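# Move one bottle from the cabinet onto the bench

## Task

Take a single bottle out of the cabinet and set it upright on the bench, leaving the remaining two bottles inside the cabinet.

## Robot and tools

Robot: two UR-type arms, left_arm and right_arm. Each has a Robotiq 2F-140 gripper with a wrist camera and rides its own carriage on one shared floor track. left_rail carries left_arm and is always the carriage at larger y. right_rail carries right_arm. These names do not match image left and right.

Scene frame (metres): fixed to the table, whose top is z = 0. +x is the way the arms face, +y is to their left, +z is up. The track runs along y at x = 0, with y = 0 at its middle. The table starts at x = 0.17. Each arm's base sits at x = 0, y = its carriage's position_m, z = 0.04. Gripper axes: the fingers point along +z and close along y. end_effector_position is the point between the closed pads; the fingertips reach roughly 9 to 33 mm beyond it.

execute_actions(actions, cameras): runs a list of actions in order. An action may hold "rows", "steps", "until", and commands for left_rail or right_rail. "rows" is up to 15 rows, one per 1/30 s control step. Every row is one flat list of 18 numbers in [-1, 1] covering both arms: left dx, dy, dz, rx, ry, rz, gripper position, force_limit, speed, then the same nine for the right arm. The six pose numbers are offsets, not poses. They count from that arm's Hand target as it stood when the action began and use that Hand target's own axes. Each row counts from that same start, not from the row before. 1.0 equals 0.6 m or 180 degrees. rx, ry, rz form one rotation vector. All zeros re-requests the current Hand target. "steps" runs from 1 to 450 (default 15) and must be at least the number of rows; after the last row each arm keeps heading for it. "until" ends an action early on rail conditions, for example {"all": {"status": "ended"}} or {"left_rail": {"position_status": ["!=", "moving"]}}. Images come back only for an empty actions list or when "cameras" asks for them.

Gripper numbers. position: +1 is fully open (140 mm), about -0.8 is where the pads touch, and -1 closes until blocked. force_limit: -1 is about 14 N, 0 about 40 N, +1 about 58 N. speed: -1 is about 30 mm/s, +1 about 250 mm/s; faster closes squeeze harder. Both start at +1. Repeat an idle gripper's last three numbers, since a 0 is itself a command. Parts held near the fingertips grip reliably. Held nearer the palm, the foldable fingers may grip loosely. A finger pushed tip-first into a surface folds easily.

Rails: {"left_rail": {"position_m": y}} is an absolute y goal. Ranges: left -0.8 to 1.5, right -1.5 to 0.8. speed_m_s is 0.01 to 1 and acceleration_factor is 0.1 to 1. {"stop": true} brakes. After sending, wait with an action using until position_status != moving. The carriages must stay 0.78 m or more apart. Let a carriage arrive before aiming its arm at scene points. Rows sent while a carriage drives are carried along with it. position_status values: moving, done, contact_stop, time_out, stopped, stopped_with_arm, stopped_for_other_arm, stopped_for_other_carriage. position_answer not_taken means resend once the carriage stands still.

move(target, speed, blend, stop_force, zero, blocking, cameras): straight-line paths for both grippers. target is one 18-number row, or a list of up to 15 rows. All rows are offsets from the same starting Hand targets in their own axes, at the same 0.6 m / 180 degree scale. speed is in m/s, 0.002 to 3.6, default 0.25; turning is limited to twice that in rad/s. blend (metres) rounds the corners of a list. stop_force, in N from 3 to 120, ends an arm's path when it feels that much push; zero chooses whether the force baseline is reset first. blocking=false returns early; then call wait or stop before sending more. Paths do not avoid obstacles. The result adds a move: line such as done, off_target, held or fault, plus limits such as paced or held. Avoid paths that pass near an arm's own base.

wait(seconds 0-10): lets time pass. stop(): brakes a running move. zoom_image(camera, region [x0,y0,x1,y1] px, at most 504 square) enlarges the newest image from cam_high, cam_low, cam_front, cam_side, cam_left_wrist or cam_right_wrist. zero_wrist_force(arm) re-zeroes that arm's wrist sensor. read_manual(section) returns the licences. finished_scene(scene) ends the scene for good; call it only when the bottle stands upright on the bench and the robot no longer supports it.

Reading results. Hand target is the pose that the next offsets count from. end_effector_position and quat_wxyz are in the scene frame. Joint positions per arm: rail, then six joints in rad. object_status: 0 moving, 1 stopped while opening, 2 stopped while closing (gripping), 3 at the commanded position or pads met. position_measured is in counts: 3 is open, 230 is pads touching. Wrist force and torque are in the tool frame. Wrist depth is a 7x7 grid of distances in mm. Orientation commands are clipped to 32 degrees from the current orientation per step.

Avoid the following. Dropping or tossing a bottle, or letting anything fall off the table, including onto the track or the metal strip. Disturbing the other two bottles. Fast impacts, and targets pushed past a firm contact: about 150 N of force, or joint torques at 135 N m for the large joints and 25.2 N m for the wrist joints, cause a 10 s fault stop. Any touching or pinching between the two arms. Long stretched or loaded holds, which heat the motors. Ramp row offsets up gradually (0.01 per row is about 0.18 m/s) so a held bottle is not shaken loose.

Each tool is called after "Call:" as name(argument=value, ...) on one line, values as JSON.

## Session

Call:
execute_actions(actions=[])

Scene clock: 0.00 s.
left_arm: end_effector_position=(+0.3456, +0.9824, +0.5800) position_measured=3 object_status=3 end_effector_quat_wxyz=(+0.000, +0.000, +1.000, +0.000) | right_arm: end_effector_position=(+0.3456, -1.0931, +0.5800) position_measured=3 object_status=3 end_effector_quat_wxyz=(+0.000, +0.000, +1.000, +0.000)
Joint positions: left_arm=[0.955 -0.316 -1.725 0.971 -0.816 -1.571 -0.316] | right_arm=[-1.12 -0.316 -1.725 0.971 -0.816 -1.571 -0.316]
Joint velocities: within noise
Joint torques (N m): no reading
Wrist force (N): no reading
Wrist torque (N m): no reading
Wrist force, peak (N): no reading
Wrist depth (mm): cam_left_wrist=[- - 666 660 - 664 - / - 655 668 673 - 712 - / 736 712 645 - 746 733 - / 728 133 - - 800 145 116 / 103 117 - - - 863 103 / - 902 891 1843 1940 1923 - / 2068 2012 2171 2150 2171 2150 -] | cam_right_wrist=[673 675 632 623 619 623 630 / 651 - - - - - - / 710 - - - - - 677 / - 128 - 767 - - 120 / - 803 764 818 - - 109 / - 870 867 2410 843 1783 - / - 2012 1812 1890 1874 1827 -]
Hand target: left_arm +0.3456, +0.9824, +0.5800; +0.000, +0.000, +1.000, +0.000 | right_arm +0.3456, -1.0931, +0.5800; +0.000, +0.000, +1.000, +0.000
Tool commands: left_gripper/position=+1.0 left_gripper/force_limit=+1.0 left_gripper/speed=+1.0 right_gripper/position=+1.0 right_gripper/force_limit=+1.0 right_gripper/speed=+1.0
left_rail: position_m=0.955 position_status=done
right_rail: position_m=-1.120 position_status=done

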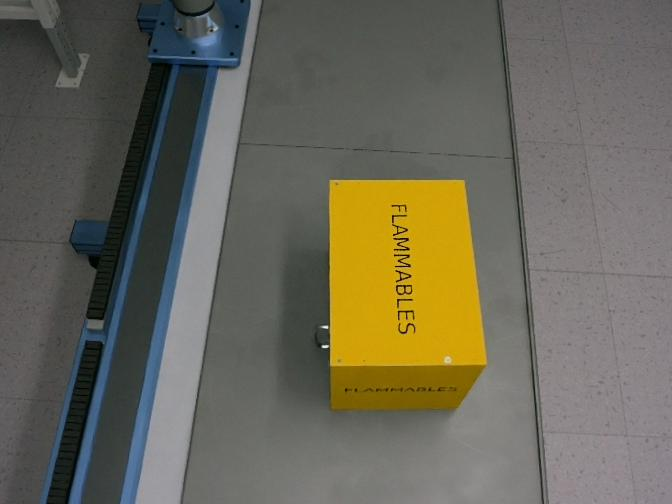

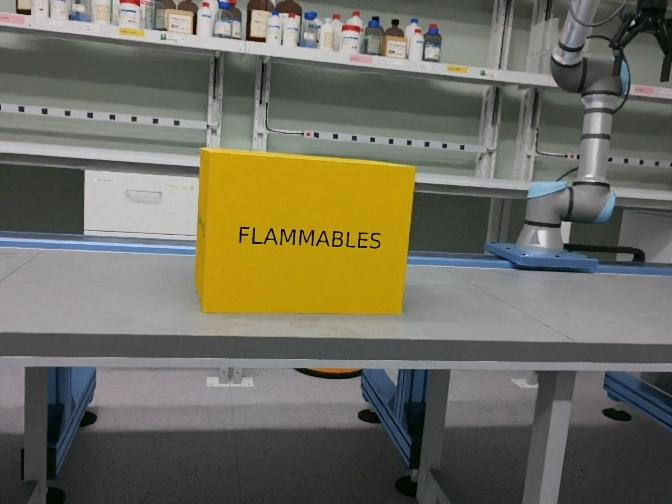

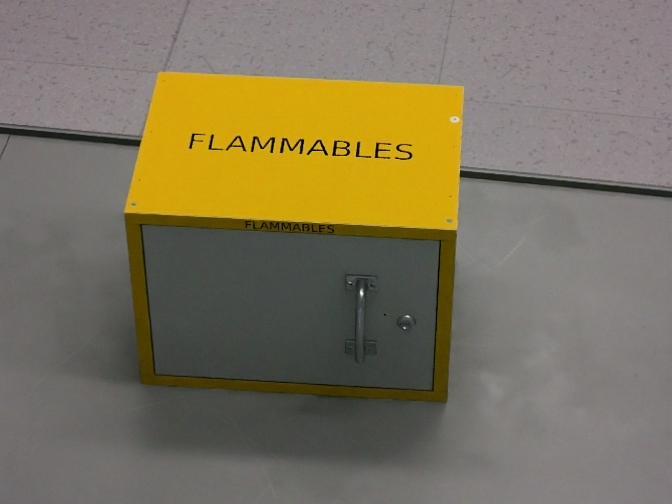

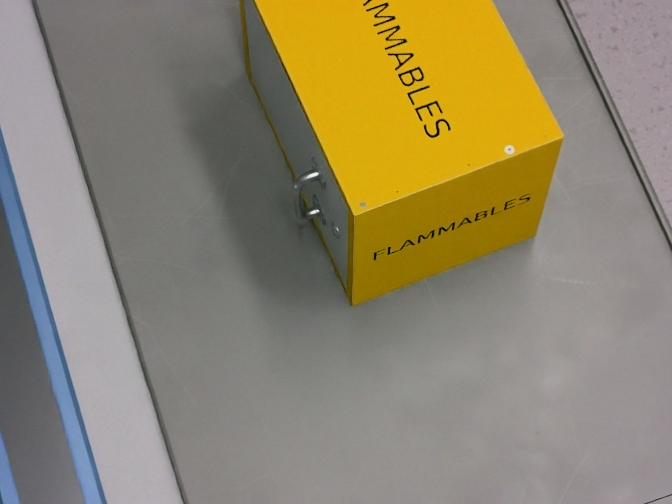

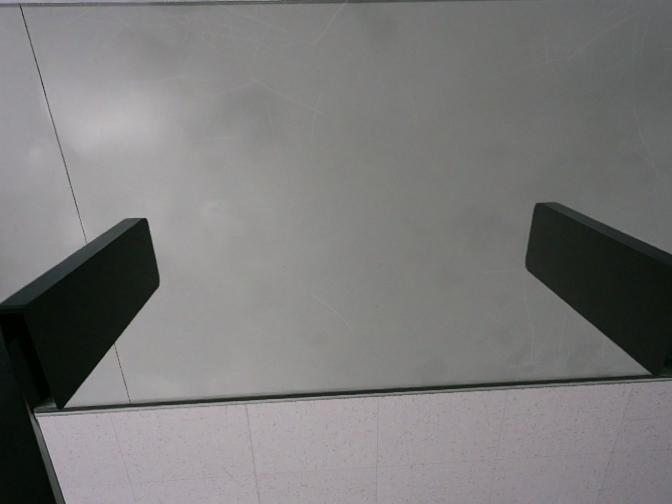

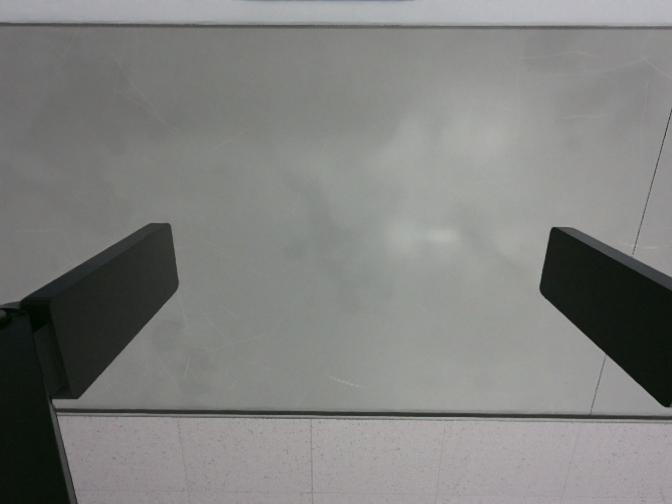

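Call:
execute_actions(actions=[{"rows": [[0,0,0,0,0,0,1,1,1, 0,0,0,0,0,0,-0.08,0,0]], "right_rail": {"position_m": -0.45, "speed_m_s": 0.8, "acceleration_factor": 0.6}, "steps": 120, "until": {"right_rail": {"position_status": ["!=", "moving"]}}}])

Call:
move(target=[0,0,0,0,0,0,1,1,1, 0.0167,0.6235,0.6917,-0.0119,-0.3887,-0.0170,-0.08,0,0], speed=0.35, cameras=["cam_right_wrist","cam_side","cam_front"])

Call:
zoom_image(camera="cam_side", region=[220, 80, 420, 320])

Scene clock: 108.10 s.
left_arm: end_effector_position=(+0.3456, +0.9824, +0.5800) position_measured=3 object_status=3 end_effector_quat_wxyz=(+0.000, +0.000, +1.000, +0.000) | right_arm: end_effector_position=(+0.3456, -0.4228, +0.5800) position_measured=139 object_status=3 end_effector_quat_wxyz=(+0.000, +0.000, +1.000, +0.000)
Joint positions: left_arm=[0.955 -0.316 -1.725 0.971 -0.816 -1.571 -0.316] | right_arm=[-0.45 -0.316 -1.725 0.971 -0.816 -1.571 -0.316]
Joint torques (N m): left_arm=[1.22 -12.15 -19.59 -3.11 -0.33 0.25] | right_arm=[1.54 -13.42 -17.84 -3.17 -0.23 0.13]
Wrist force (N): left_arm=[0.0 0.1 -0.1] | right_arm=[0.0 0.1 0.0]
Wrist torque (N m): left_arm=[0.02 0.01 0.00] | right_arm=[0.03 -0.01 -0.01]
Wrist force, peak (N): left_arm=[-0.2 0.0 -0.4] | right_arm=[-0.5 -2.2 -0.2]
Wrist depth (mm): cam_left_wrist=[606 - - - 649 - - / - 668 689 - 687 - - / 759 692 - 767 721 748 783 / - 138 806 792 821 137 116 / 104 118 - 837 - - 103 / 881 1812 1958 2150 2049 2108 - / 1993 2012 2049 2260 2150 2193 -] | cam_right_wrist=[647 636 634 636 613 628 606 / - 673 641 - - - - / - 724 - 675 - 721 685 / - 789 153 729 141 458 - / - - 783 792 795 - - / - - 853 860 - - - / - - 1843 1843 - - -]
Hand target: left_arm +0.3456, +0.9824, +0.5800; +0.000, +0.000, +1.000, +0.000 | right_arm +0.3456, -0.4228, +0.5800; +0.000, +0.000, +1.000, +0.000
Off the commanded pose: left_arm 0.000 m, 0 deg | right_arm 0.000 m, 0 deg.
left_rail: position_m=0.955 position_status=done
right_rail: position_m=-0.450 speed_m_s=0.80 position_status=done

Scene clock: 111.23 s.
left_arm: end_effector_position=(+0.3456, +0.9824, +0.5800) position_measured=3 object_status=3 end_effector_quat_wxyz=(+0.000, +0.000, +1.000, +0.000) | right_arm: end_effector_position=(+0.3356, -0.0487, +0.1650) position_measured=139 object_status=3 end_effector_quat_wxyz=(+0.573, -0.025, +0.819, +0.018)
Joint positions: left_arm=[0.955 -0.316 -1.725 0.971 -0.816 -1.571 -0.316] | right_arm=[-0.45 1.104 -1.053 2.383 -3.846 -2.518 0.531]
Joint torques (N m): left_arm=[0.59 -12.04 -20.81 -3.21 -0.19 0.27] | right_arm=[8.87 -23.5 -19.5 -4.92 -3.51 -2.99]
Wrist force (N): left_arm=[0.0 0.0 0.0] | right_arm=[3.0 -0.7 -2.9]
Wrist torque (N m): left_arm=[0.00 -0.01 0.00] | right_arm=[-0.06 -0.79 0.00]
Wrist force, peak (N): left_arm=[0.2 0.4 -0.1] | right_arm=[3.5 -0.2 -2.5]
Wrist depth (mm): cam_left_wrist=[- 621 664 714 - 649 - / 639 625 668 - - 696 692 / - 717 751 719 741 - - / - 137 - 783 - 137 117 / 103 806 - 837 - - 103 / - 870 1993 1843 1907 2129 - / 2049 2108 2108 2171 2260 2193 -] | cam_right_wrist=[- - 257 273 259 261 260 / - 438 270 263 260 260 - / - - - 261 - - 263 / - - 117 219 161 263 257 / - - - 261 260 - - / - - - 261 259 - - / - - - 277 - - -]
Hand target: left_arm +0.3456, +0.9824, +0.5800; +0.000, +0.000, +1.000, +0.000 | right_arm +0.3356, -0.0486, +0.1650; +0.573, -0.025, +0.819, +0.018
Off the commanded pose: left_arm 0.000 m, 0 deg | right_arm 0.000 m, 0 deg.
left_rail: position_m=0.955 position_status=done
right_rail: position_m=-0.450 speed_m_s=0.80 position_status=done
move: done
Images, in order (width x height): cam_front 672x504, cam_side 672x504, cam_right_wrist 672x504.

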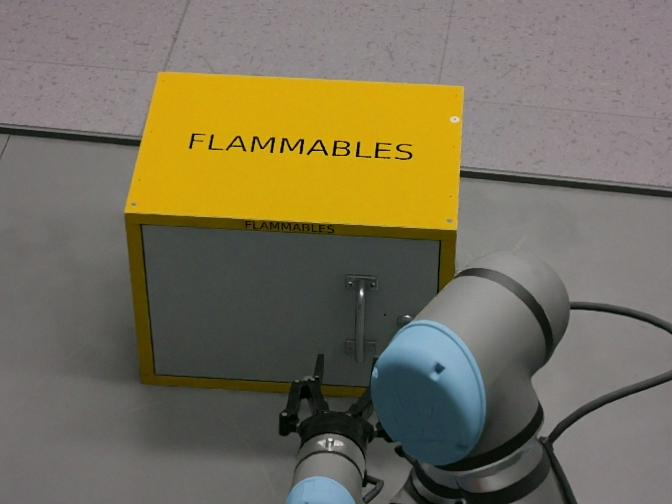

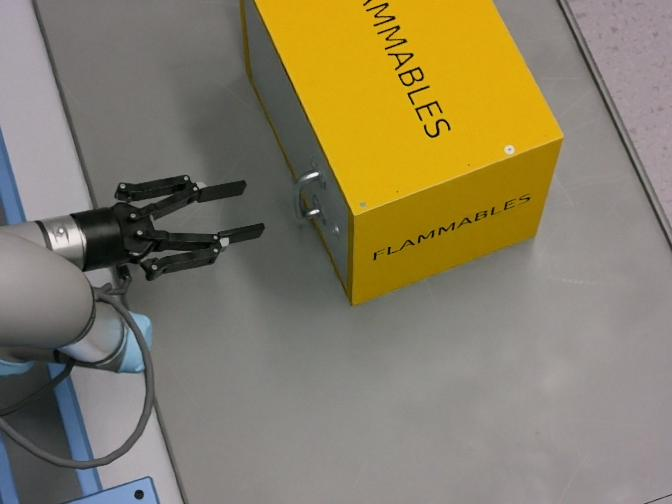

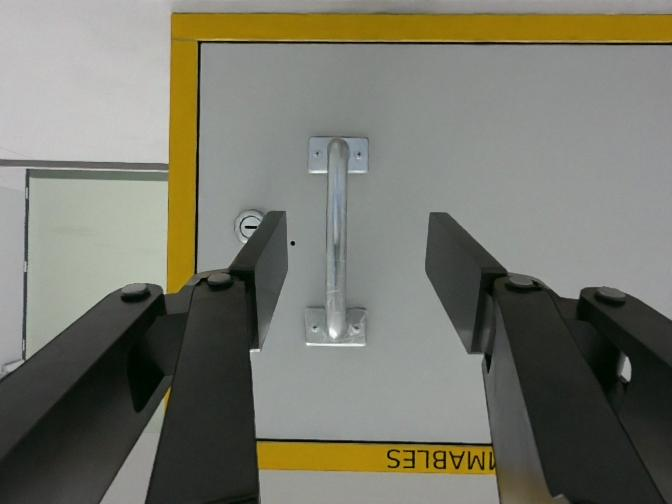

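Scaled by 2.100.

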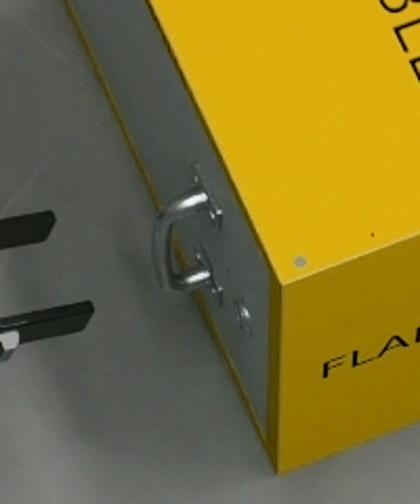

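Call:
move(target=[0,0,0,0,0,0,1,1,1, -0.0213,-0.0112,0.1022,0,0,0,-0.08,0,0], speed=0.1, cameras=["cam_right_wrist","cam_side"])

Call:
zoom_image(camera="cam_right_wrist", region=[230, 60, 480, 400])

Call:
zoom_image(camera="cam_side", region=[200, 100, 380, 300])

Scene clock: 192.90 s.
left_arm: end_effector_position=(+0.3456, +0.9824, +0.5800) position_measured=3 object_status=3 end_effector_quat_wxyz=(+0.000, +0.000, +1.000, +0.000) | right_arm: end_effector_position=(+0.3977, -0.0516, +0.1560) position_measured=139 object_status=3 end_effector_quat_wxyz=(+0.573, -0.025, +0.819, +0.018)
Joint positions: left_arm=[0.955 -0.316 -1.725 0.971 -0.816 -1.571 -0.316] | right_arm=[-0.45 0.955 -0.992 2.333 -3.956 -2.393 0.403]
Joint torques (N m): left_arm=[-0.71 -12.59 -19.27 -3.22 -0.18 0.24] | right_arm=[-6.09 -25.34 -18.98 -5.06 1.13 -2.98]
Wrist force (N): left_arm=[0.2 0.0 -0.1] | right_arm=[2.9 -0.6 -2.4]
Wrist torque (N m): left_arm=[-0.01 -0.03 0.00] | right_arm=[-0.05 -0.75 0.01]
Wrist force, peak (N): left_arm=[0.2 0.4 -0.2] | right_arm=[3.1 -0.6 -3.3]
Wrist depth (mm): cam_left_wrist=[- - 656 655 673 643 653 / 655 - 679 - - - - / 710 705 649 - - - 741 / - 133 - - - 137 122 / 104 120 853 - 937 - 103 / 874 2848 2215 1858 2030 2088 - / - 2030 2068 2150 2193 2237 -] | cam_right_wrist=[- 202 202 - 201 200 199 / - 201 201 200 206 199 198 / - - 201 197 199 198 198 / 3847 202 153 - 146 199 - / - - 125 197 199 - 93 / - - 201 198 - - - / - - - 199 198 - -]
Hand target: left_arm +0.3456, +0.9824, +0.5800; +0.000, +0.000, +1.000, +0.000 | right_arm +0.3979, -0.0516, +0.1560; +0.573, -0.025, +0.819, +0.018
Off the commanded pose: left_arm 0.000 m, 0 deg | right_arm 0.000 m, 0 deg.
left_rail: position_m=0.955 position_status=done
right_rail: position_m=-0.450 speed_m_s=0.80 position_status=done
move: done
Images, in order (width x height): cam_side 672x504, cam_right_wrist 672x504.

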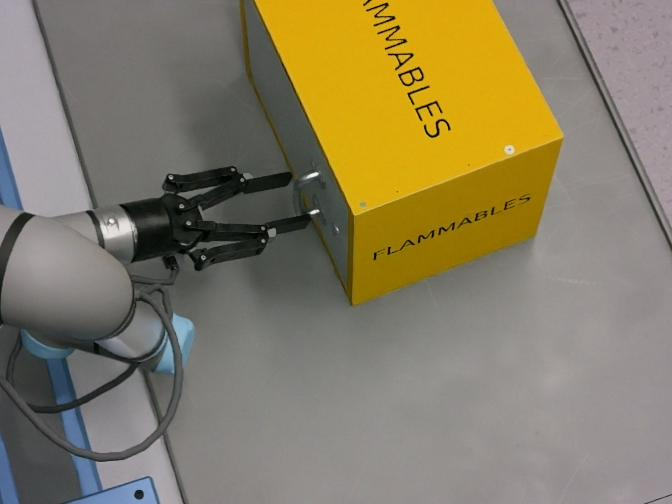

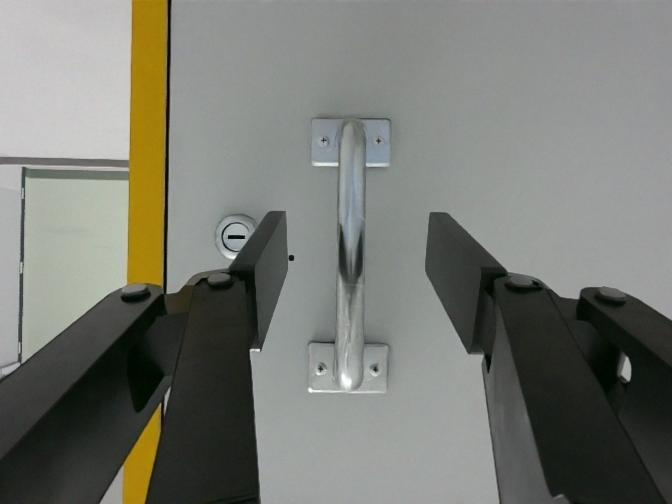

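Scaled by 1.482.

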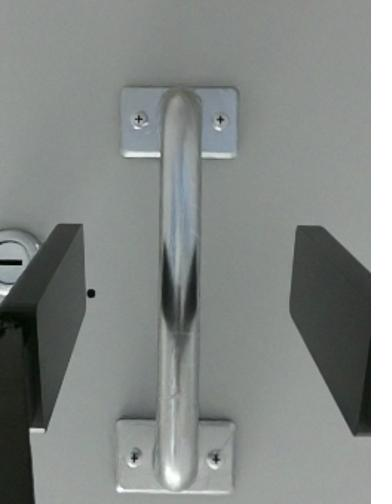

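Scaled by 2.520.

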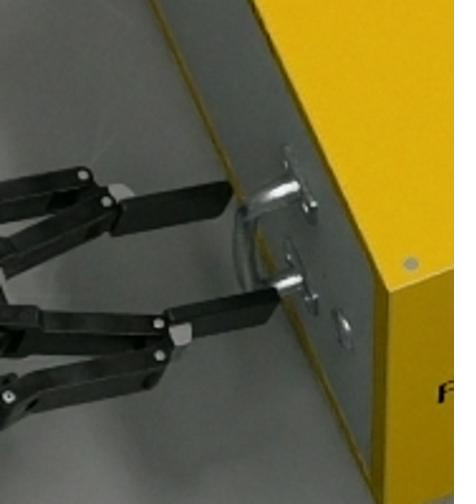

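Call:
move(target=[0,0,0,0,0,0,1,1,1, 0,-0.0037,0,0,0,0,-0.08,0,-1], speed=0.05)

Call:
execute_actions(actions=[{"rows": [[0,0,0,0,0,0,1,1,1, 0,0,0,0,0,0,-1,0,-1]], "steps": 90}], cameras=["cam_right_wrist"])

Scene clock: 206.77 s.
left_arm: end_effector_position=(+0.3456, +0.9824, +0.5800) position_measured=3 object_status=3 end_effector_quat_wxyz=(+0.000, +0.000, +1.000, +0.000) | right_arm: end_effector_position=(+0.3980, -0.0537, +0.1560) position_measured=139 object_status=3 end_effector_quat_wxyz=(+0.573, -0.025, +0.819, +0.018)
Joint positions: left_arm=[0.955 -0.316 -1.725 0.971 -0.816 -1.571 -0.316] | right_arm=[-0.45 0.951 -0.993 2.338 -3.963 -2.389 0.4]
Joint torques (N m): left_arm=[0.12 -11.87 -18.9 -3.24 -0.21 0.47] | right_arm=[-7.77 -45.2 0.96 -4.78 1.34 -3.1]
Wrist force (N): left_arm=[0.0 0.1 0.0] | right_arm=[2.6 -0.4 -2.7]
Wrist torque (N m): left_arm=[0.01 -0.01 0.00] | right_arm=[0.01 -0.69 0.01]
Wrist force, peak (N): left_arm=[0.3 0.2 -0.2] | right_arm=[3.1 -0.3 -2.9]
Wrist depth (mm): cam_left_wrist=[618 649 - 636 - - 662 / - - - - 681 698 - / - - 679 721 - - - / - 128 - 778 - 137 117 / 103 118 - 824 - - 103 / 888 2088 2012 2129 1940 2741 - / 1993 2088 2108 2150 2171 2284 -] | cam_right_wrist=[- - 201 - 198 201 199 / - 206 202 200 200 - - / - 202 201 198 200 198 199 / 3374 - 117 200 161 198 199 / - - - 165 197 - 93 / - - - 195 199 - - / - - - 200 199 - -]
Hand target: left_arm +0.3456, +0.9824, +0.5800; +0.000, +0.000, +1.000, +0.000 | right_arm +0.3980, -0.0538, +0.1560; +0.573, -0.025, +0.819, +0.018
Off the commanded pose: left_arm 0.000 m, 0 deg | right_arm 0.000 m, 0 deg.
left_rail: position_m=0.955 position_status=done
right_rail: position_m=-0.450 speed_m_s=0.80 position_status=done
move: done

Scene clock: 209.97 s.
left_arm: end_effector_position=(+0.3456, +0.9824, +0.5800) position_measured=3 object_status=3 end_effector_quat_wxyz=(+0.000, +0.000, +1.000, +0.000) | right_arm: end_effector_position=(+0.3980, -0.0538, +0.1560) position_measured=215 object_status=2 end_effector_quat_wxyz=(+0.573, -0.025, +0.819, +0.018)
Joint positions: left_arm=[0.955 -0.316 -1.725 0.971 -0.816 -1.571 -0.316] | right_arm=[-0.45 0.951 -0.993 2.339 -3.963 -2.389 0.4]
Joint torques (N m): left_arm=[0.21 -12.07 -18.52 -3.47 -0.4 0.36] | right_arm=[8.25 -44.48 -21.23 -3.88 1.25 -3.11]
Wrist force (N): left_arm=[0.3 0.1 -0.1] | right_arm=[6.5 -12.8 -12.5]
Wrist torque (N m): left_arm=[0.02 -0.06 0.00] | right_arm=[0.33 -0.83 0.27]
Wrist force, peak (N): left_arm=[0.3 0.4 -0.3] | right_arm=[6.5 -12.8 -12.5]
Wrist depth (mm): cam_left_wrist=[- 636 643 - 658 651 675 / 653 660 - - - - - / 705 701 658 - - - 759 / 736 127 - 759 - 137 117 / 104 117 877 - 937 - 103 / 899 1481 - 1907 1993 1975 - / 1975 2068 2129 2068 2150 2308 -] | cam_right_wrist=[- - 203 200 - 201 199 / 468 206 199 201 196 199 199 / - 202 203 197 200 199 201 / - 202 201 161 199 197 198 / 4568 - - - - 87 196 / - - - - - - - / - - - - - - -]
Hand target: left_arm +0.3456, +0.9824, +0.5800; +0.000, +0.000, +1.000, +0.000 | right_arm +0.3980, -0.0538, +0.1560; +0.573, -0.025, +0.819, +0.018
Off the commanded pose: left_arm 0.000 m, 0 deg | right_arm 0.000 m, 0 deg.
left_rail: position_m=0.955 position_status=done
right_rail: position_m=-0.450 speed_m_s=0.80 position_status=done
Images, in order (width x height): cam_right_wrist 672x504.

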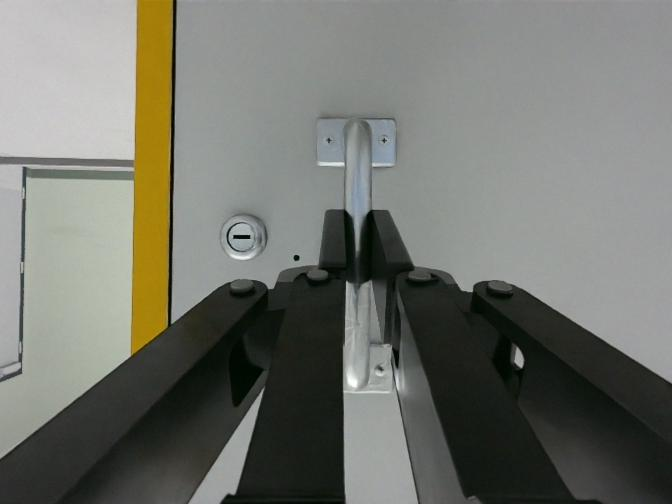

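Call:
move(target=[[0,0,0,0,0,0,1,1,1, 0.0132,0.0064,-0.0362,0,0,0,-1,0,-1],[0,0,0,0,0,0,1,1,1, 0.0260,0.0162,-0.0716,0,0,0,-1,0,-1]], speed=[0.03,0.04], blend=[0.008,0], stop_force=30, cameras=["cam_side","cam_high","cam_right_wrist"])

Scene clock: 230.93 s.
left_arm: end_effector_position=(+0.3456, +0.9824, +0.5800) position_measured=3 object_status=3 end_effector_quat_wxyz=(+0.000, +0.000, +1.000, +0.000) | right_arm: end_effector_position=(+0.3518, -0.0469, +0.1561) position_measured=215 object_status=2 end_effector_quat_wxyz=(+0.573, -0.025, +0.819, +0.018)
Joint positions: left_arm=[0.955 -0.316 -1.725 0.971 -0.816 -1.571 -0.316] | right_arm=[-0.45 1.067 -1.012 2.364 -3.896 -2.488 0.495]
Joint torques (N m): left_arm=[0.11 -12.54 -19.02 -3.22 -0.29 0.4] | right_arm=[10.8 -45.72 -2.91 -2.33 -1.98 2.88]
Wrist force (N): left_arm=[0.1 0.0 -0.2] | right_arm=[5.6 -6.7 0.2]
Wrist torque (N m): left_arm=[-0.01 -0.02 0.00] | right_arm=[0.36 -0.67 0.04]
Wrist force, peak (N): left_arm=[-0.4 0.2 0.1] | right_arm=[6.8 -13.8 -12.6]
Wrist depth (mm): cam_left_wrist=[- 577 623 594 651 666 - / - 721 - - 664 696 - / - - - 685 786 756 772 / - 128 792 753 - 137 122 / 103 119 - 815 - - 103 / - 881 2012 2150 2012 2088 - / 1975 2049 2012 2150 2108 2193 -] | cam_right_wrist=[- 190 195 201 209 215 223 / 416 188 193 197 - - - / - - 194 197 207 219 231 / - 187 192 162 209 214 227 / - - - - - 87 225 / - - - - - - - / - - - - - - -]
Hand target: left_arm +0.3456, +0.9824, +0.5800; +0.000, +0.000, +1.000, +0.000 | right_arm +0.3518, -0.0469, +0.1561; +0.573, -0.025, +0.819, +0.018
Off the commanded pose: left_arm 0.000 m, 0 deg | right_arm 0.000 m, 0 deg.
left_rail: position_m=0.955 position_status=done
right_rail: position_m=-0.450 speed_m_s=0.80 position_status=done
move: done
Images, in order (width x height): cam_high 672x504, cam_side 672x504, cam_right_wrist 672x504.

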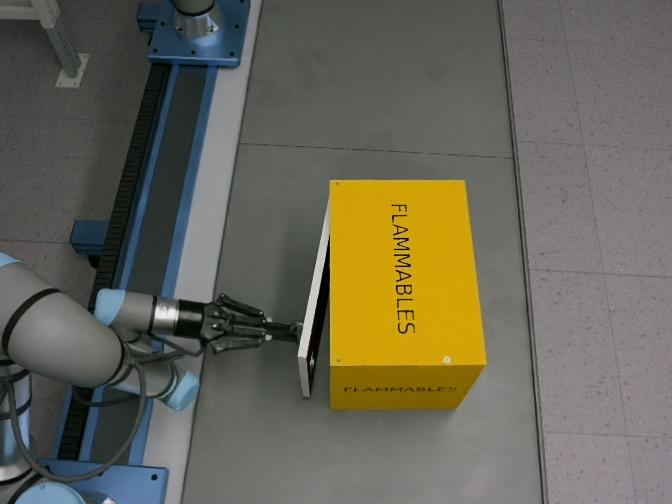

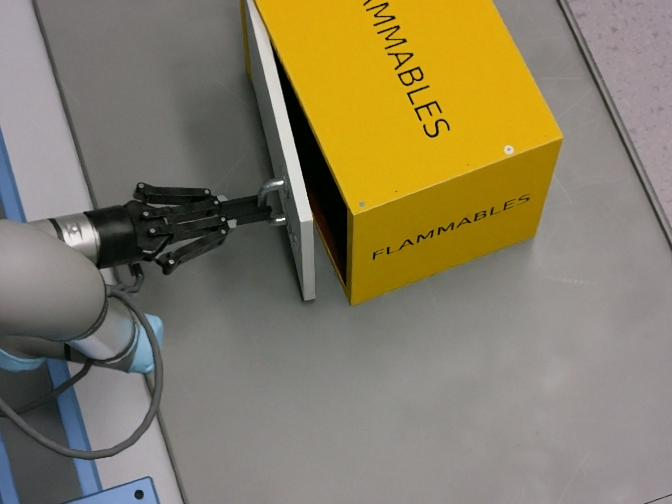

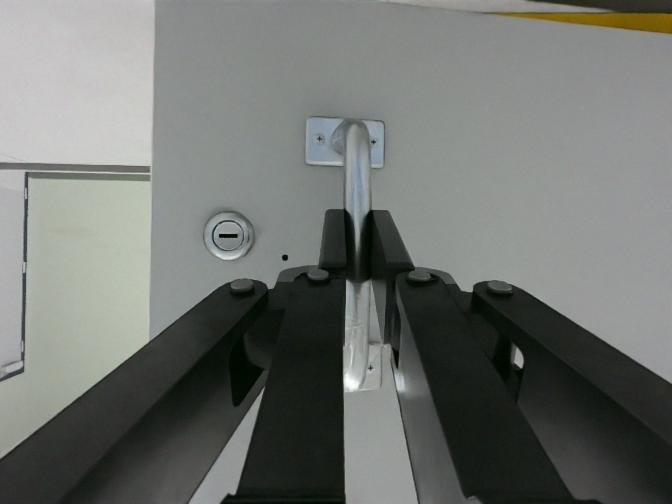

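Call:
move(target=[[0,0,0,0,0,0,1,1,1, 0.0126,0.0129,-0.0345,0,0,0,-1,0,-1],[0,0,0,0,0,0,1,1,1, 0.0248,0.0291,-0.0679,0,0,0,-1,0,-1],[0,0,0,0,0,0,1,1,1, 0.0364,0.0482,-0.0998,0,0,0,-1,0,-1],[0,0,0,0,0,0,1,1,1, 0.0474,0.0702,-0.1301,0,0,0,-1,0,-1]], speed=[0.06,0.07,0.07,0.05], blend=[0.01,0.01,0.01,0], stop_force=30)

Call:
execute_actions(actions=[{"rows": [[0,0,0,0,0,0,1,1,1, 0,0,0,0,0,0,-0.47,0,-1]], "steps": 30}], cameras=["cam_side","cam_high","cam_right_wrist"])

Scene clock: 267.80 s.
left_arm: end_effector_position=(+0.3456, +0.9824, +0.5800) position_measured=3 object_status=3 end_effector_quat_wxyz=(+0.000, +0.000, +1.000, +0.000) | right_arm: end_effector_position=(+0.2663, -0.0099, +0.1560) position_measured=215 object_status=2 end_effector_quat_wxyz=(+0.573, -0.025, +0.819, +0.018)
Joint positions: left_arm=[0.955 -0.316 -1.725 0.971 -0.816 -1.571 -0.316] | right_arm=[-0.45 1.311 -1.053 2.324 -3.556 -2.671 0.799]
Joint torques (N m): left_arm=[0.65 -13.32 -19.55 -3.58 -0.27 0.32] | right_arm=[9.51 -45.17 -22.51 -2.57 -4.03 3.07]
Wrist force (N): left_arm=[-0.1 0.1 -0.1] | right_arm=[6.3 -4.8 -0.6]
Wrist torque (N m): left_arm=[0.01 0.01 -0.01] | right_arm=[0.40 -0.51 -0.13]
Wrist force, peak (N): left_arm=[0.3 0.3 -0.3] | right_arm=[12.4 -8.5 -0.3]
Wrist depth (mm): cam_left_wrist=[- 602 655 - - 645 - / 660 - - - - 685 - / - - 692 738 733 753 736 / - 128 746 775 850 145 122 / 103 117 - - 870 - 103 / - 906 1975 1940 1975 2150 - / 1923 2108 2150 2215 2193 - -] | cam_right_wrist=[- 163 177 - 233 269 - / - 161 183 - 237 - 350 / - 161 182 192 227 - - / 4137 161 183 164 232 291 300 / - - - - - 87 - / - - - - - - - / - - - - - - -]
Hand target: left_arm +0.3456, +0.9824, +0.5800; +0.000, +0.000, +1.000, +0.000 | right_arm +0.2663, -0.0099, +0.1560; +0.573, -0.025, +0.819, +0.018
Off the commanded pose: left_arm 0.000 m, 0 deg | right_arm 0.000 m, 0 deg.
left_rail: position_m=0.955 position_status=done
right_rail: position_m=-0.450 speed_m_s=0.80 position_status=done
move: done

Scene clock: 269.00 s.
left_arm: end_effector_position=(+0.3456, +0.9824, +0.5800) position_measured=3 object_status=3 end_effector_quat_wxyz=(+0.000, +0.000, +1.000, +0.000) | right_arm: end_effector_position=(+0.2663, -0.0099, +0.1561) position_measured=188 object_status=3 end_effector_quat_wxyz=(+0.573, -0.025, +0.819, +0.018)
Joint positions: left_arm=[0.955 -0.316 -1.725 0.971 -0.816 -1.571 -0.316] | right_arm=[-0.45 1.311 -1.053 2.324 -3.556 -2.671 0.799]
Joint torques (N m): left_arm=[1.38 -12.56 -19.07 -3.42 -0.41 0.66] | right_arm=[0.11 -31 -7.96 -2.92 -2.49 2.93]
Wrist force (N): left_arm=[0.0 0.0 -0.1] | right_arm=[1.8 0.2 -1.8]
Wrist torque (N m): left_arm=[0.01 -0.01 0.00] | right_arm=[0.11 -0.52 -0.08]
Wrist force, peak (N): left_arm=[-0.2 0.2 -0.2] | right_arm=[7.8 -4.0 -1.9]
Wrist depth (mm): cam_left_wrist=[- 673 - - - 655 660 / - - - - 719 - 721 / - 772 759 724 743 - 756 / - 134 769 761 797 137 122 / 104 815 - 827 891 - 103 / - 891 1874 1890 2049 1890 - / - 1993 2068 2171 2129 2237 -] | cam_right_wrist=[281 163 180 195 231 269 - / - 168 179 203 234 272 - / 754 163 177 193 231 - - / - 161 171 154 166 264 - / - - - 168 - 94 - / - - - 206 - - - / - - - - - - -]
Hand target: left_arm +0.3456, +0.9824, +0.5800; +0.000, +0.000, +1.000, +0.000 | right_arm +0.2663, -0.0099, +0.1560; +0.573, -0.025, +0.819, +0.018
Off the commanded pose: left_arm 0.000 m, 0 deg | right_arm 0.000 m, 0 deg.
left_rail: position_m=0.955 position_status=done
right_rail: position_m=-0.450 speed_m_s=0.80 position_status=done
Images, in order (width x height): cam_high 672x504, cam_side 672x504, cam_right_wrist 672x504.

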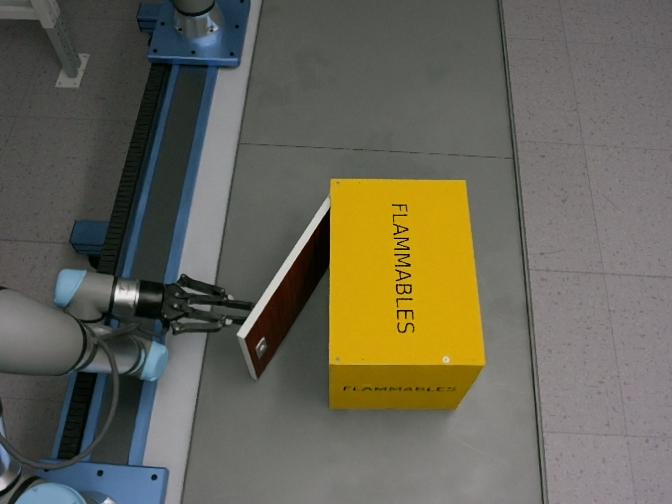

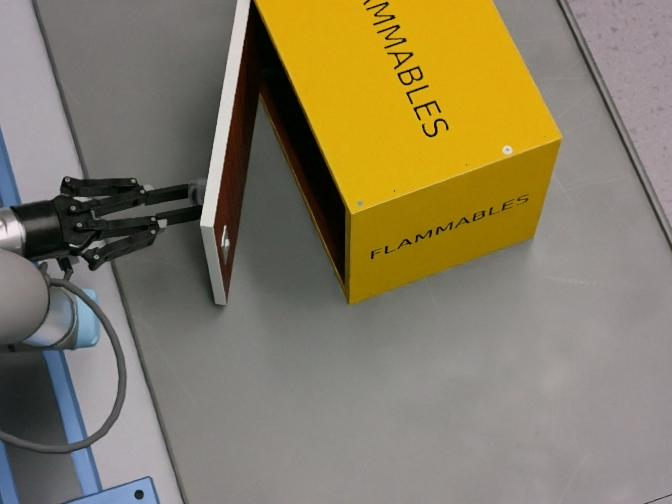

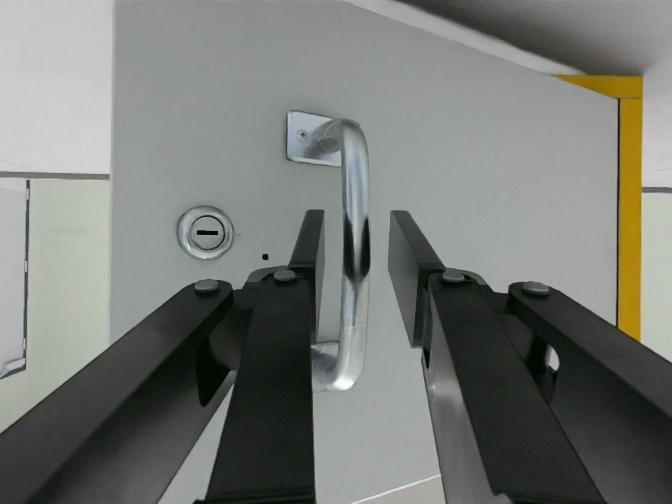

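Call:
move(target=[[0,0,0,0,0,0,1,1,1, 0.0342,0,-0.094,0,0,0,-0.47,0,-1],[0,0,0,0,0,0,1,1,1, -0.3783,-0.1442,-0.2471,0.0119,0.3887,0.0170,-1,0,0],[0,0,0,0,0,0,1,1,1, -0.4040,-0.2852,0.0186,0.0119,0.3887,0.0170,-1,0,0],[0,0,0,0,0,0,1,1,1, -0.1850,-0.2769,0.0989,0.0119,0.3887,0.0170,-1,0,0],[0,0,0,0,0,0,1,1,1, -0.1925,-0.1363,0.1195,0.0119,0.3887,0.0170,-1,0,0]], speed=[0.1,0.35,0.3,0.2,0.15], blend=[0.015,0,0.03,0.02,0], cameras=["cam_side","cam_high","cam_right_wrist"])

Scene clock: 299.23 s.
left_arm: end_effector_position=(+0.3456, +0.9824, +0.5800) position_measured=3 object_status=3 end_effector_quat_wxyz=(+0.000, +0.000, +1.000, +0.000) | right_arm: end_effector_position=(+0.3780, -0.0852, +0.2400) position_measured=233 object_status=3 end_effector_quat_wxyz=(+0.000, +0.000, +1.000, +0.000)
Joint positions: left_arm=[0.955 -0.316 -1.725 0.971 -0.816 -1.571 -0.316] | right_arm=[-0.45 0.511 -1.515 1.709 -1.765 -1.571 0.511]
Joint torques (N m): left_arm=[0.2 -12.24 -19.49 -3.68 -0.53 0.71] | right_arm=[8.17 -18.88 -35.26 -1.23 -2.24 3.02]
Wrist force (N): left_arm=[0.0 0.2 0.0] | right_arm=[-0.5 0.5 0.8]
Wrist torque (N m): left_arm=[0.03 0.01 0.00] | right_arm=[0.12 0.11 -0.05]
Wrist force, peak (N): left_arm=[0.0 -0.3 -0.4] | right_arm=[3.8 0.5 -1.8]
Wrist depth (mm): cam_left_wrist=[637 - 645 - 647 - 671 / 658 671 - - 694 - - / 698 673 - 748 714 - 767 / - 128 - 767 827 145 117 / 103 117 - 874 860 895 103 / - 1890 1923 1993 1993 1907 - / 1993 2108 2108 2215 2068 2237 -] | cam_right_wrist=[- 330 326 109 - 144 322 / - 346 - 345 169 - 86 / - 367 372 - - - 90 / - - - 117 376 379 371 / - - - - 87 93 381 / - - - - - - - / - - - - - - -]
Hand target: left_arm +0.3456, +0.9824, +0.5800; +0.000, +0.000, +1.000, +0.000 | right_arm +0.3780, -0.0850, +0.2400; +0.000, +0.000, +1.000, +0.000
Off the commanded pose: left_arm 0.000 m, 0 deg | right_arm 0.000 m, 0 deg.
left_rail: position_m=0.955 position_status=done
right_rail: position_m=-0.450 speed_m_s=0.80 position_status=done
move: done
Images, in order (width x height): cam_high 672x504, cam_side 672x504, cam_right_wrist 672x504.

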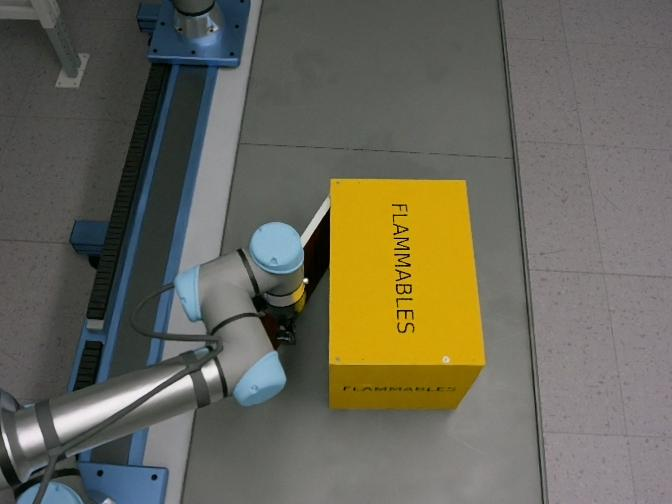

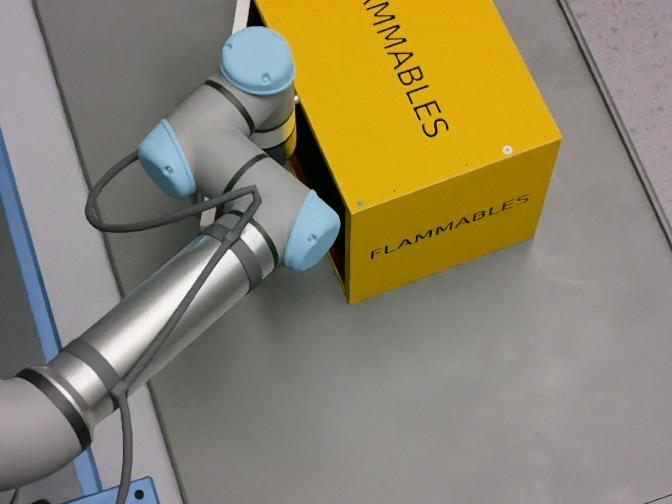

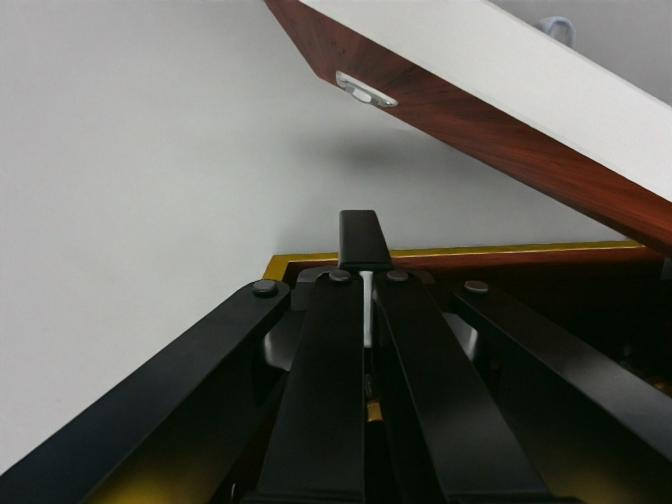

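Call:
move(target=[[0,0,0,0,0,0,1,1,1, 0.0888,0.0555,0,0,0,0,-1,0,0],[0,0,0,0,0,0,1,1,1, 0.185,0.109,0,0,0,0,-1,0,0],[0,0,0,0,0,0,1,1,1, 0.2775,0.1957,0,0,0,0,-1,0,0],[0,0,0,0,0,0,1,1,1, 0.3447,0.3035,0,0,0,0,-1,0,0],[0,0,0,0,0,0,1,1,1, 0.3815,0.4248,0,0,0,0,-1,0,0],[0,0,0,0,0,0,1,1,1, 0.3858,0.5515,0,0,0,0,-1,0,0],[0,0,0,0,0,0,1,1,1, 0.3745,0.6183,0,0,0,0,-1,0,0]], speed=[0.1,0.12,0.12,0.12,0.12,0.11,0.07], blend=[0.015,0.015,0.015,0.015,0.015,0.015,0], stop_force=25)

Call:
move(target=[0,0,0,0,0,0,1,1,1, -0.0778,-0.3933,-0.35,0,0,0,-1,0,0], speed=0.35, cameras=["cam_high","cam_front"])

Scene clock: 342.70 s.
left_arm: end_effector_position=(+0.3456, +0.9824, +0.5800) position_measured=3 object_status=3 end_effector_quat_wxyz=(+0.000, +0.000, +1.000, +0.000) | right_arm: end_effector_position=(+0.1533, +0.2860, +0.2400) position_measured=233 object_status=3 end_effector_quat_wxyz=(+0.000, +0.000, +1.000, +0.000)
Joint positions: left_arm=[0.955 -0.316 -1.725 0.971 -0.816 -1.571 -0.316] | right_arm=[-0.45 1.187 -0.948 0.939 -1.562 -1.571 1.187]
Joint torques (N m): left_arm=[1.35 -13.01 -19.52 -3.61 -0.6 0.85] | right_arm=[8.53 -43.72 -36.07 -1.96 -2.41 2.99]
Wrist force (N): left_arm=[0.2 -0.1 0.2] | right_arm=[-0.6 -1.6 0.2]
Wrist torque (N m): left_arm=[-0.02 -0.04 0.00] | right_arm=[0.02 0.09 -0.02]
Wrist force, peak (N): left_arm=[0.3 0.1 -0.4] | right_arm=[-6.2 -3.8 0.8]
Wrist depth (mm): cam_left_wrist=[- - - 643 673 - - / - - - - 767 - - / - 731 - 733 724 - 703 / - 138 - - - 136 122 / 104 812 840 906 - - 103 / - - - 1975 2150 2030 - / - 2068 2068 2129 2150 2383 -] | cam_right_wrist=[320 324 - - 321 330 317 / 366 363 362 360 353 178 106 / 382 381 375 370 210 124 90 / 401 390 - 117 167 111 - / 418 - - - 87 86 - / - - - - - - - / - - - - - - -]
Hand target: left_arm +0.3456, +0.9824, +0.5800; +0.000, +0.000, +1.000, +0.000 | right_arm +0.1533, +0.2860, +0.2400; +0.000, +0.000, +1.000, +0.000
Off the commanded pose: left_arm 0.000 m, 0 deg | right_arm 0.000 m, 0 deg.
left_rail: position_m=0.955 position_status=done
right_rail: position_m=-0.450 speed_m_s=0.80 position_status=done
move: done

Scene clock: 344.40 s.
left_arm: end_effector_position=(+0.3456, +0.9824, +0.5800) position_measured=3 object_status=3 end_effector_quat_wxyz=(+0.000, +0.000, +1.000, +0.000) | right_arm: end_effector_position=(+0.1999, +0.0501, +0.4499) position_measured=233 object_status=3 end_effector_quat_wxyz=(+0.000, +0.000, +1.000, +0.000)
Joint positions: left_arm=[0.955 -0.316 -1.725 0.971 -0.816 -1.571 -0.316] | right_arm=[-0.45 0.94 -1.442 1.085 -1.214 -1.571 0.94]
Joint torques (N m): left_arm=[0.61 -12.79 -19.58 -3.88 -0.46 1.13] | right_arm=[-7.3 -40.57 -34.77 -1.39 2.32 -2.8]
Wrist force (N): left_arm=[0.0 0.1 0.2] | right_arm=[-0.5 0.4 1.1]
Wrist torque (N m): left_arm=[0.02 -0.01 0.00] | right_arm=[0.07 0.11 0.04]
Wrist force, peak (N): left_arm=[0.3 0.2 -0.1] | right_arm=[-0.4 2.2 2.1]
Wrist depth (mm): cam_left_wrist=[619 632 628 - - 696 677 / - - 660 - - 612 - / - - - - - - - / - 139 - - 789 137 116 / 104 119 - 899 874 877 103 / - 2260 1797 1907 1975 2129 - / 1923 2012 2068 2129 2150 2237 -] | cam_right_wrist=[496 539 530 535 530 506 515 / 551 562 555 558 555 552 - / - - - - - - 335 / - - - 117 - 535 349 / - - - - 87 86 - / - - - - - - - / - - - - - - -]
Hand target: left_arm +0.3456, +0.9824, +0.5800; +0.000, +0.000, +1.000, +0.000 | right_arm +0.2000, +0.0500, +0.4500; +0.000, +0.000, +1.000, +0.000
Off the commanded pose: left_arm 0.000 m, 0 deg | right_arm 0.000 m, 0 deg.
left_rail: position_m=0.955 position_status=done
right_rail: position_m=-0.450 speed_m_s=0.80 position_status=done
move: done
Images, in order (width x height): cam_high 672x504, cam_front 672x504.

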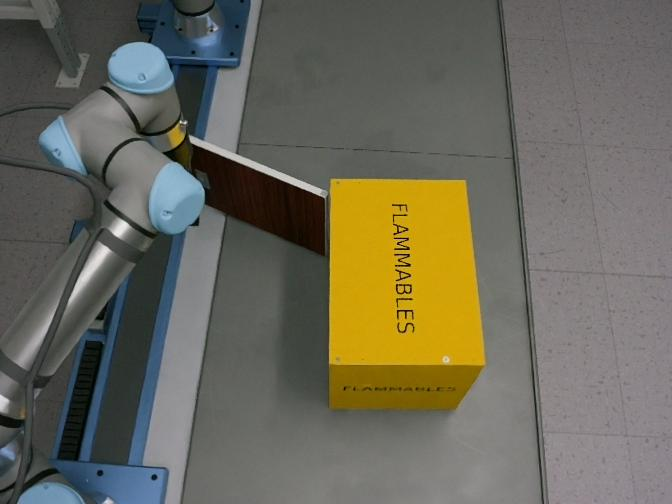

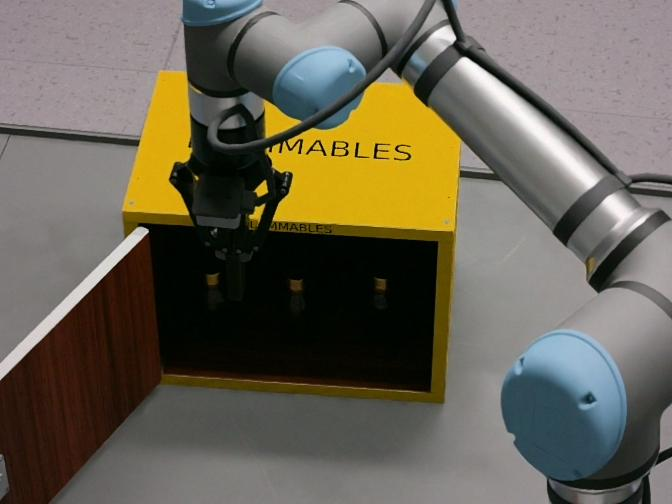

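Call:
execute_actions(actions=[{"right_rail": {"position_m": -0.65}, "rows": [[0,0,0,0,0,0,1,1,1, 0,0,0,0,0,0,0.05,-0.1,0]], "steps": 90, "until": {"right_rail": {"position_status": ["!=", "moving"]}}}])

Call:
move(target=[0,0,0,0,0,0,1,1,1, -0.3667,0.1333,0.5833,-0.0119,-0.3887,-0.0170,0.05,-0.1,0], speed=0.35, cameras=["cam_right_wrist","cam_front"])

Call:
zoom_image(camera="cam_right_wrist", region=[180, 0, 580, 360])

Scene clock: 364.27 s.
left_arm: end_effector_position=(+0.3456, +0.9824, +0.5800) position_measured=3 object_status=3 end_effector_quat_wxyz=(+0.000, +0.000, +1.000, +0.000) | right_arm: end_effector_position=(+0.2000, -0.1500, +0.4501) position_measured=123 object_status=3 end_effector_quat_wxyz=(+0.000, +0.000, +1.000, +0.000)
Joint positions: left_arm=[0.955 -0.316 -1.725 0.971 -0.816 -1.571 -0.316] | right_arm=[-0.65 0.94 -1.442 1.085 -1.213 -1.571 0.94]
Joint torques (N m): left_arm=[1.68 -13.28 -19.51 -3.95 -0.54 1.07] | right_arm=[-2.37 -22.3 -24.59 -3.9 0.21 -2.97]
Wrist force (N): left_arm=[0.1 0.1 -0.1] | right_arm=[-0.7 0.5 1.3]
Wrist torque (N m): left_arm=[0.02 -0.02 0.00] | right_arm=[0.10 0.15 0.04]
Wrist force, peak (N): left_arm=[0.3 -0.2 -0.2] | right_arm=[-0.6 2.5 1.2]
Wrist depth (mm): cam_left_wrist=[596 619 641 - 653 - 677 / 660 666 - - 687 - - / - 736 - - - - 792 / - 128 - 761 - 137 116 / 104 117 860 863 - - 103 / 874 1858 1783 1940 2215 2068 - / 2030 2030 2049 2171 2193 2171 -] | cam_right_wrist=[503 534 539 517 526 517 536 / 551 559 555 558 551 545 551 / - - 562 - 528 527 - / 607 613 116 - 161 568 570 / - 86 130 645 637 - 91 / - - - 705 664 - - / - - - 726 372 - -]
Hand target: left_arm +0.3456, +0.9824, +0.5800; +0.000, +0.000, +1.000, +0.000 | right_arm +0.2000, -0.1500, +0.4500; +0.000, +0.000, +1.000, +0.000
Off the commanded pose: left_arm 0.000 m, 0 deg | right_arm 0.000 m, 0 deg.
left_rail: position_m=0.955 position_status=done
right_rail: position_m=-0.650 speed_m_s=0.80 position_status=done

Scene clock: 367.17 s.
left_arm: end_effector_position=(+0.3456, +0.9824, +0.5800) position_measured=3 object_status=3 end_effector_quat_wxyz=(+0.000, +0.000, +1.000, +0.000) | right_arm: end_effector_position=(+0.4200, -0.0700, +0.1001) position_measured=123 object_status=3 end_effector_quat_wxyz=(+0.573, -0.025, +0.819, +0.018)
Joint positions: left_arm=[0.955 -0.316 -1.725 0.971 -0.816 -1.571 -0.316] | right_arm=[-0.65 1.113 -0.7 1.803 -3.611 -2.525 0.54]
Joint torques (N m): left_arm=[0.83 -12.51 -19 -3.93 -0.76 1.2] | right_arm=[-7.28 -40.01 -23.38 -4.62 1.03 -3.19]
Wrist force (N): left_arm=[0.0 0.1 -0.1] | right_arm=[2.0 -0.3 -1.8]
Wrist torque (N m): left_arm=[0.02 0.00 0.00] | right_arm=[0.03 -0.54 0.00]
Wrist force, peak (N): left_arm=[0.1 -0.1 -0.5] | right_arm=[3.8 0.3 -0.4]
Wrist depth (mm): cam_left_wrist=[- 623 - 645 639 649 721 / - - - - 685 - - / 694 - 719 - - 738 - / 733 127 780 789 797 145 117 / 103 827 - - - - 103 / 884 2088 1890 1624 2068 1993 - / 2088 2068 2150 2108 2171 2237 -] | cam_right_wrist=[186 173 154 178 178 178 177 / - 177 205 205 203 201 199 / - 366 263 - 388 247 320 / - - 154 453 161 246 436 / - 86 314 449 451 - 91 / - - 377 445 446 - - / - - 320 354 357 - -]
Hand target: left_arm +0.3456, +0.9824, +0.5800; +0.000, +0.000, +1.000, +0.000 | right_arm +0.4200, -0.0700, +0.1001; +0.573, -0.025, +0.819, +0.018
Off the commanded pose: left_arm 0.000 m, 0 deg | right_arm 0.000 m, 0 deg.
left_rail: position_m=0.955 position_status=done
right_rail: position_m=-0.650 speed_m_s=0.80 position_status=done
move: done
Images, in order (width x height): cam_front 672x504, cam_right_wrist 672x504.

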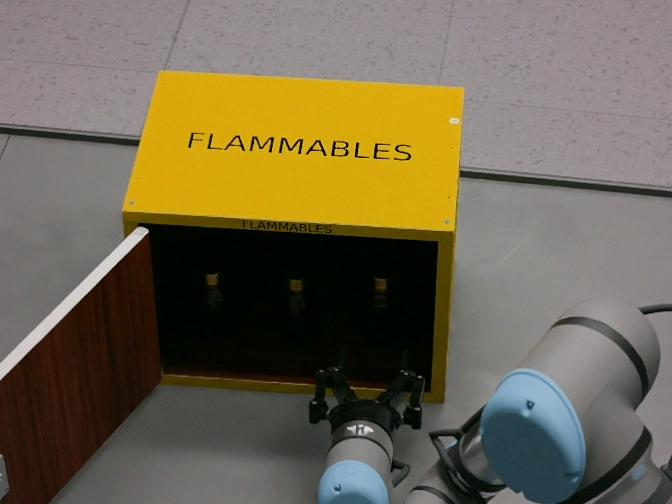

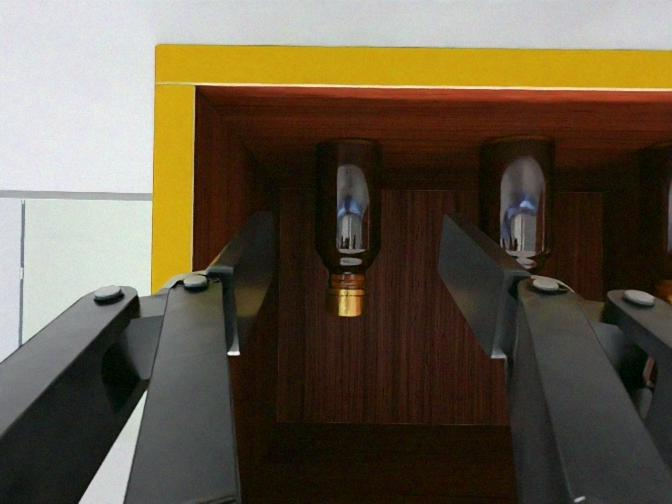

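Scaled by 1.260.

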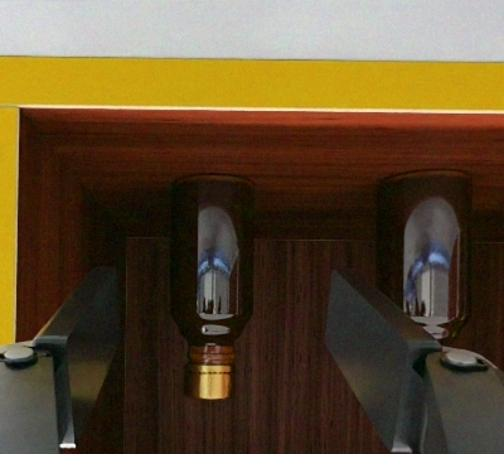

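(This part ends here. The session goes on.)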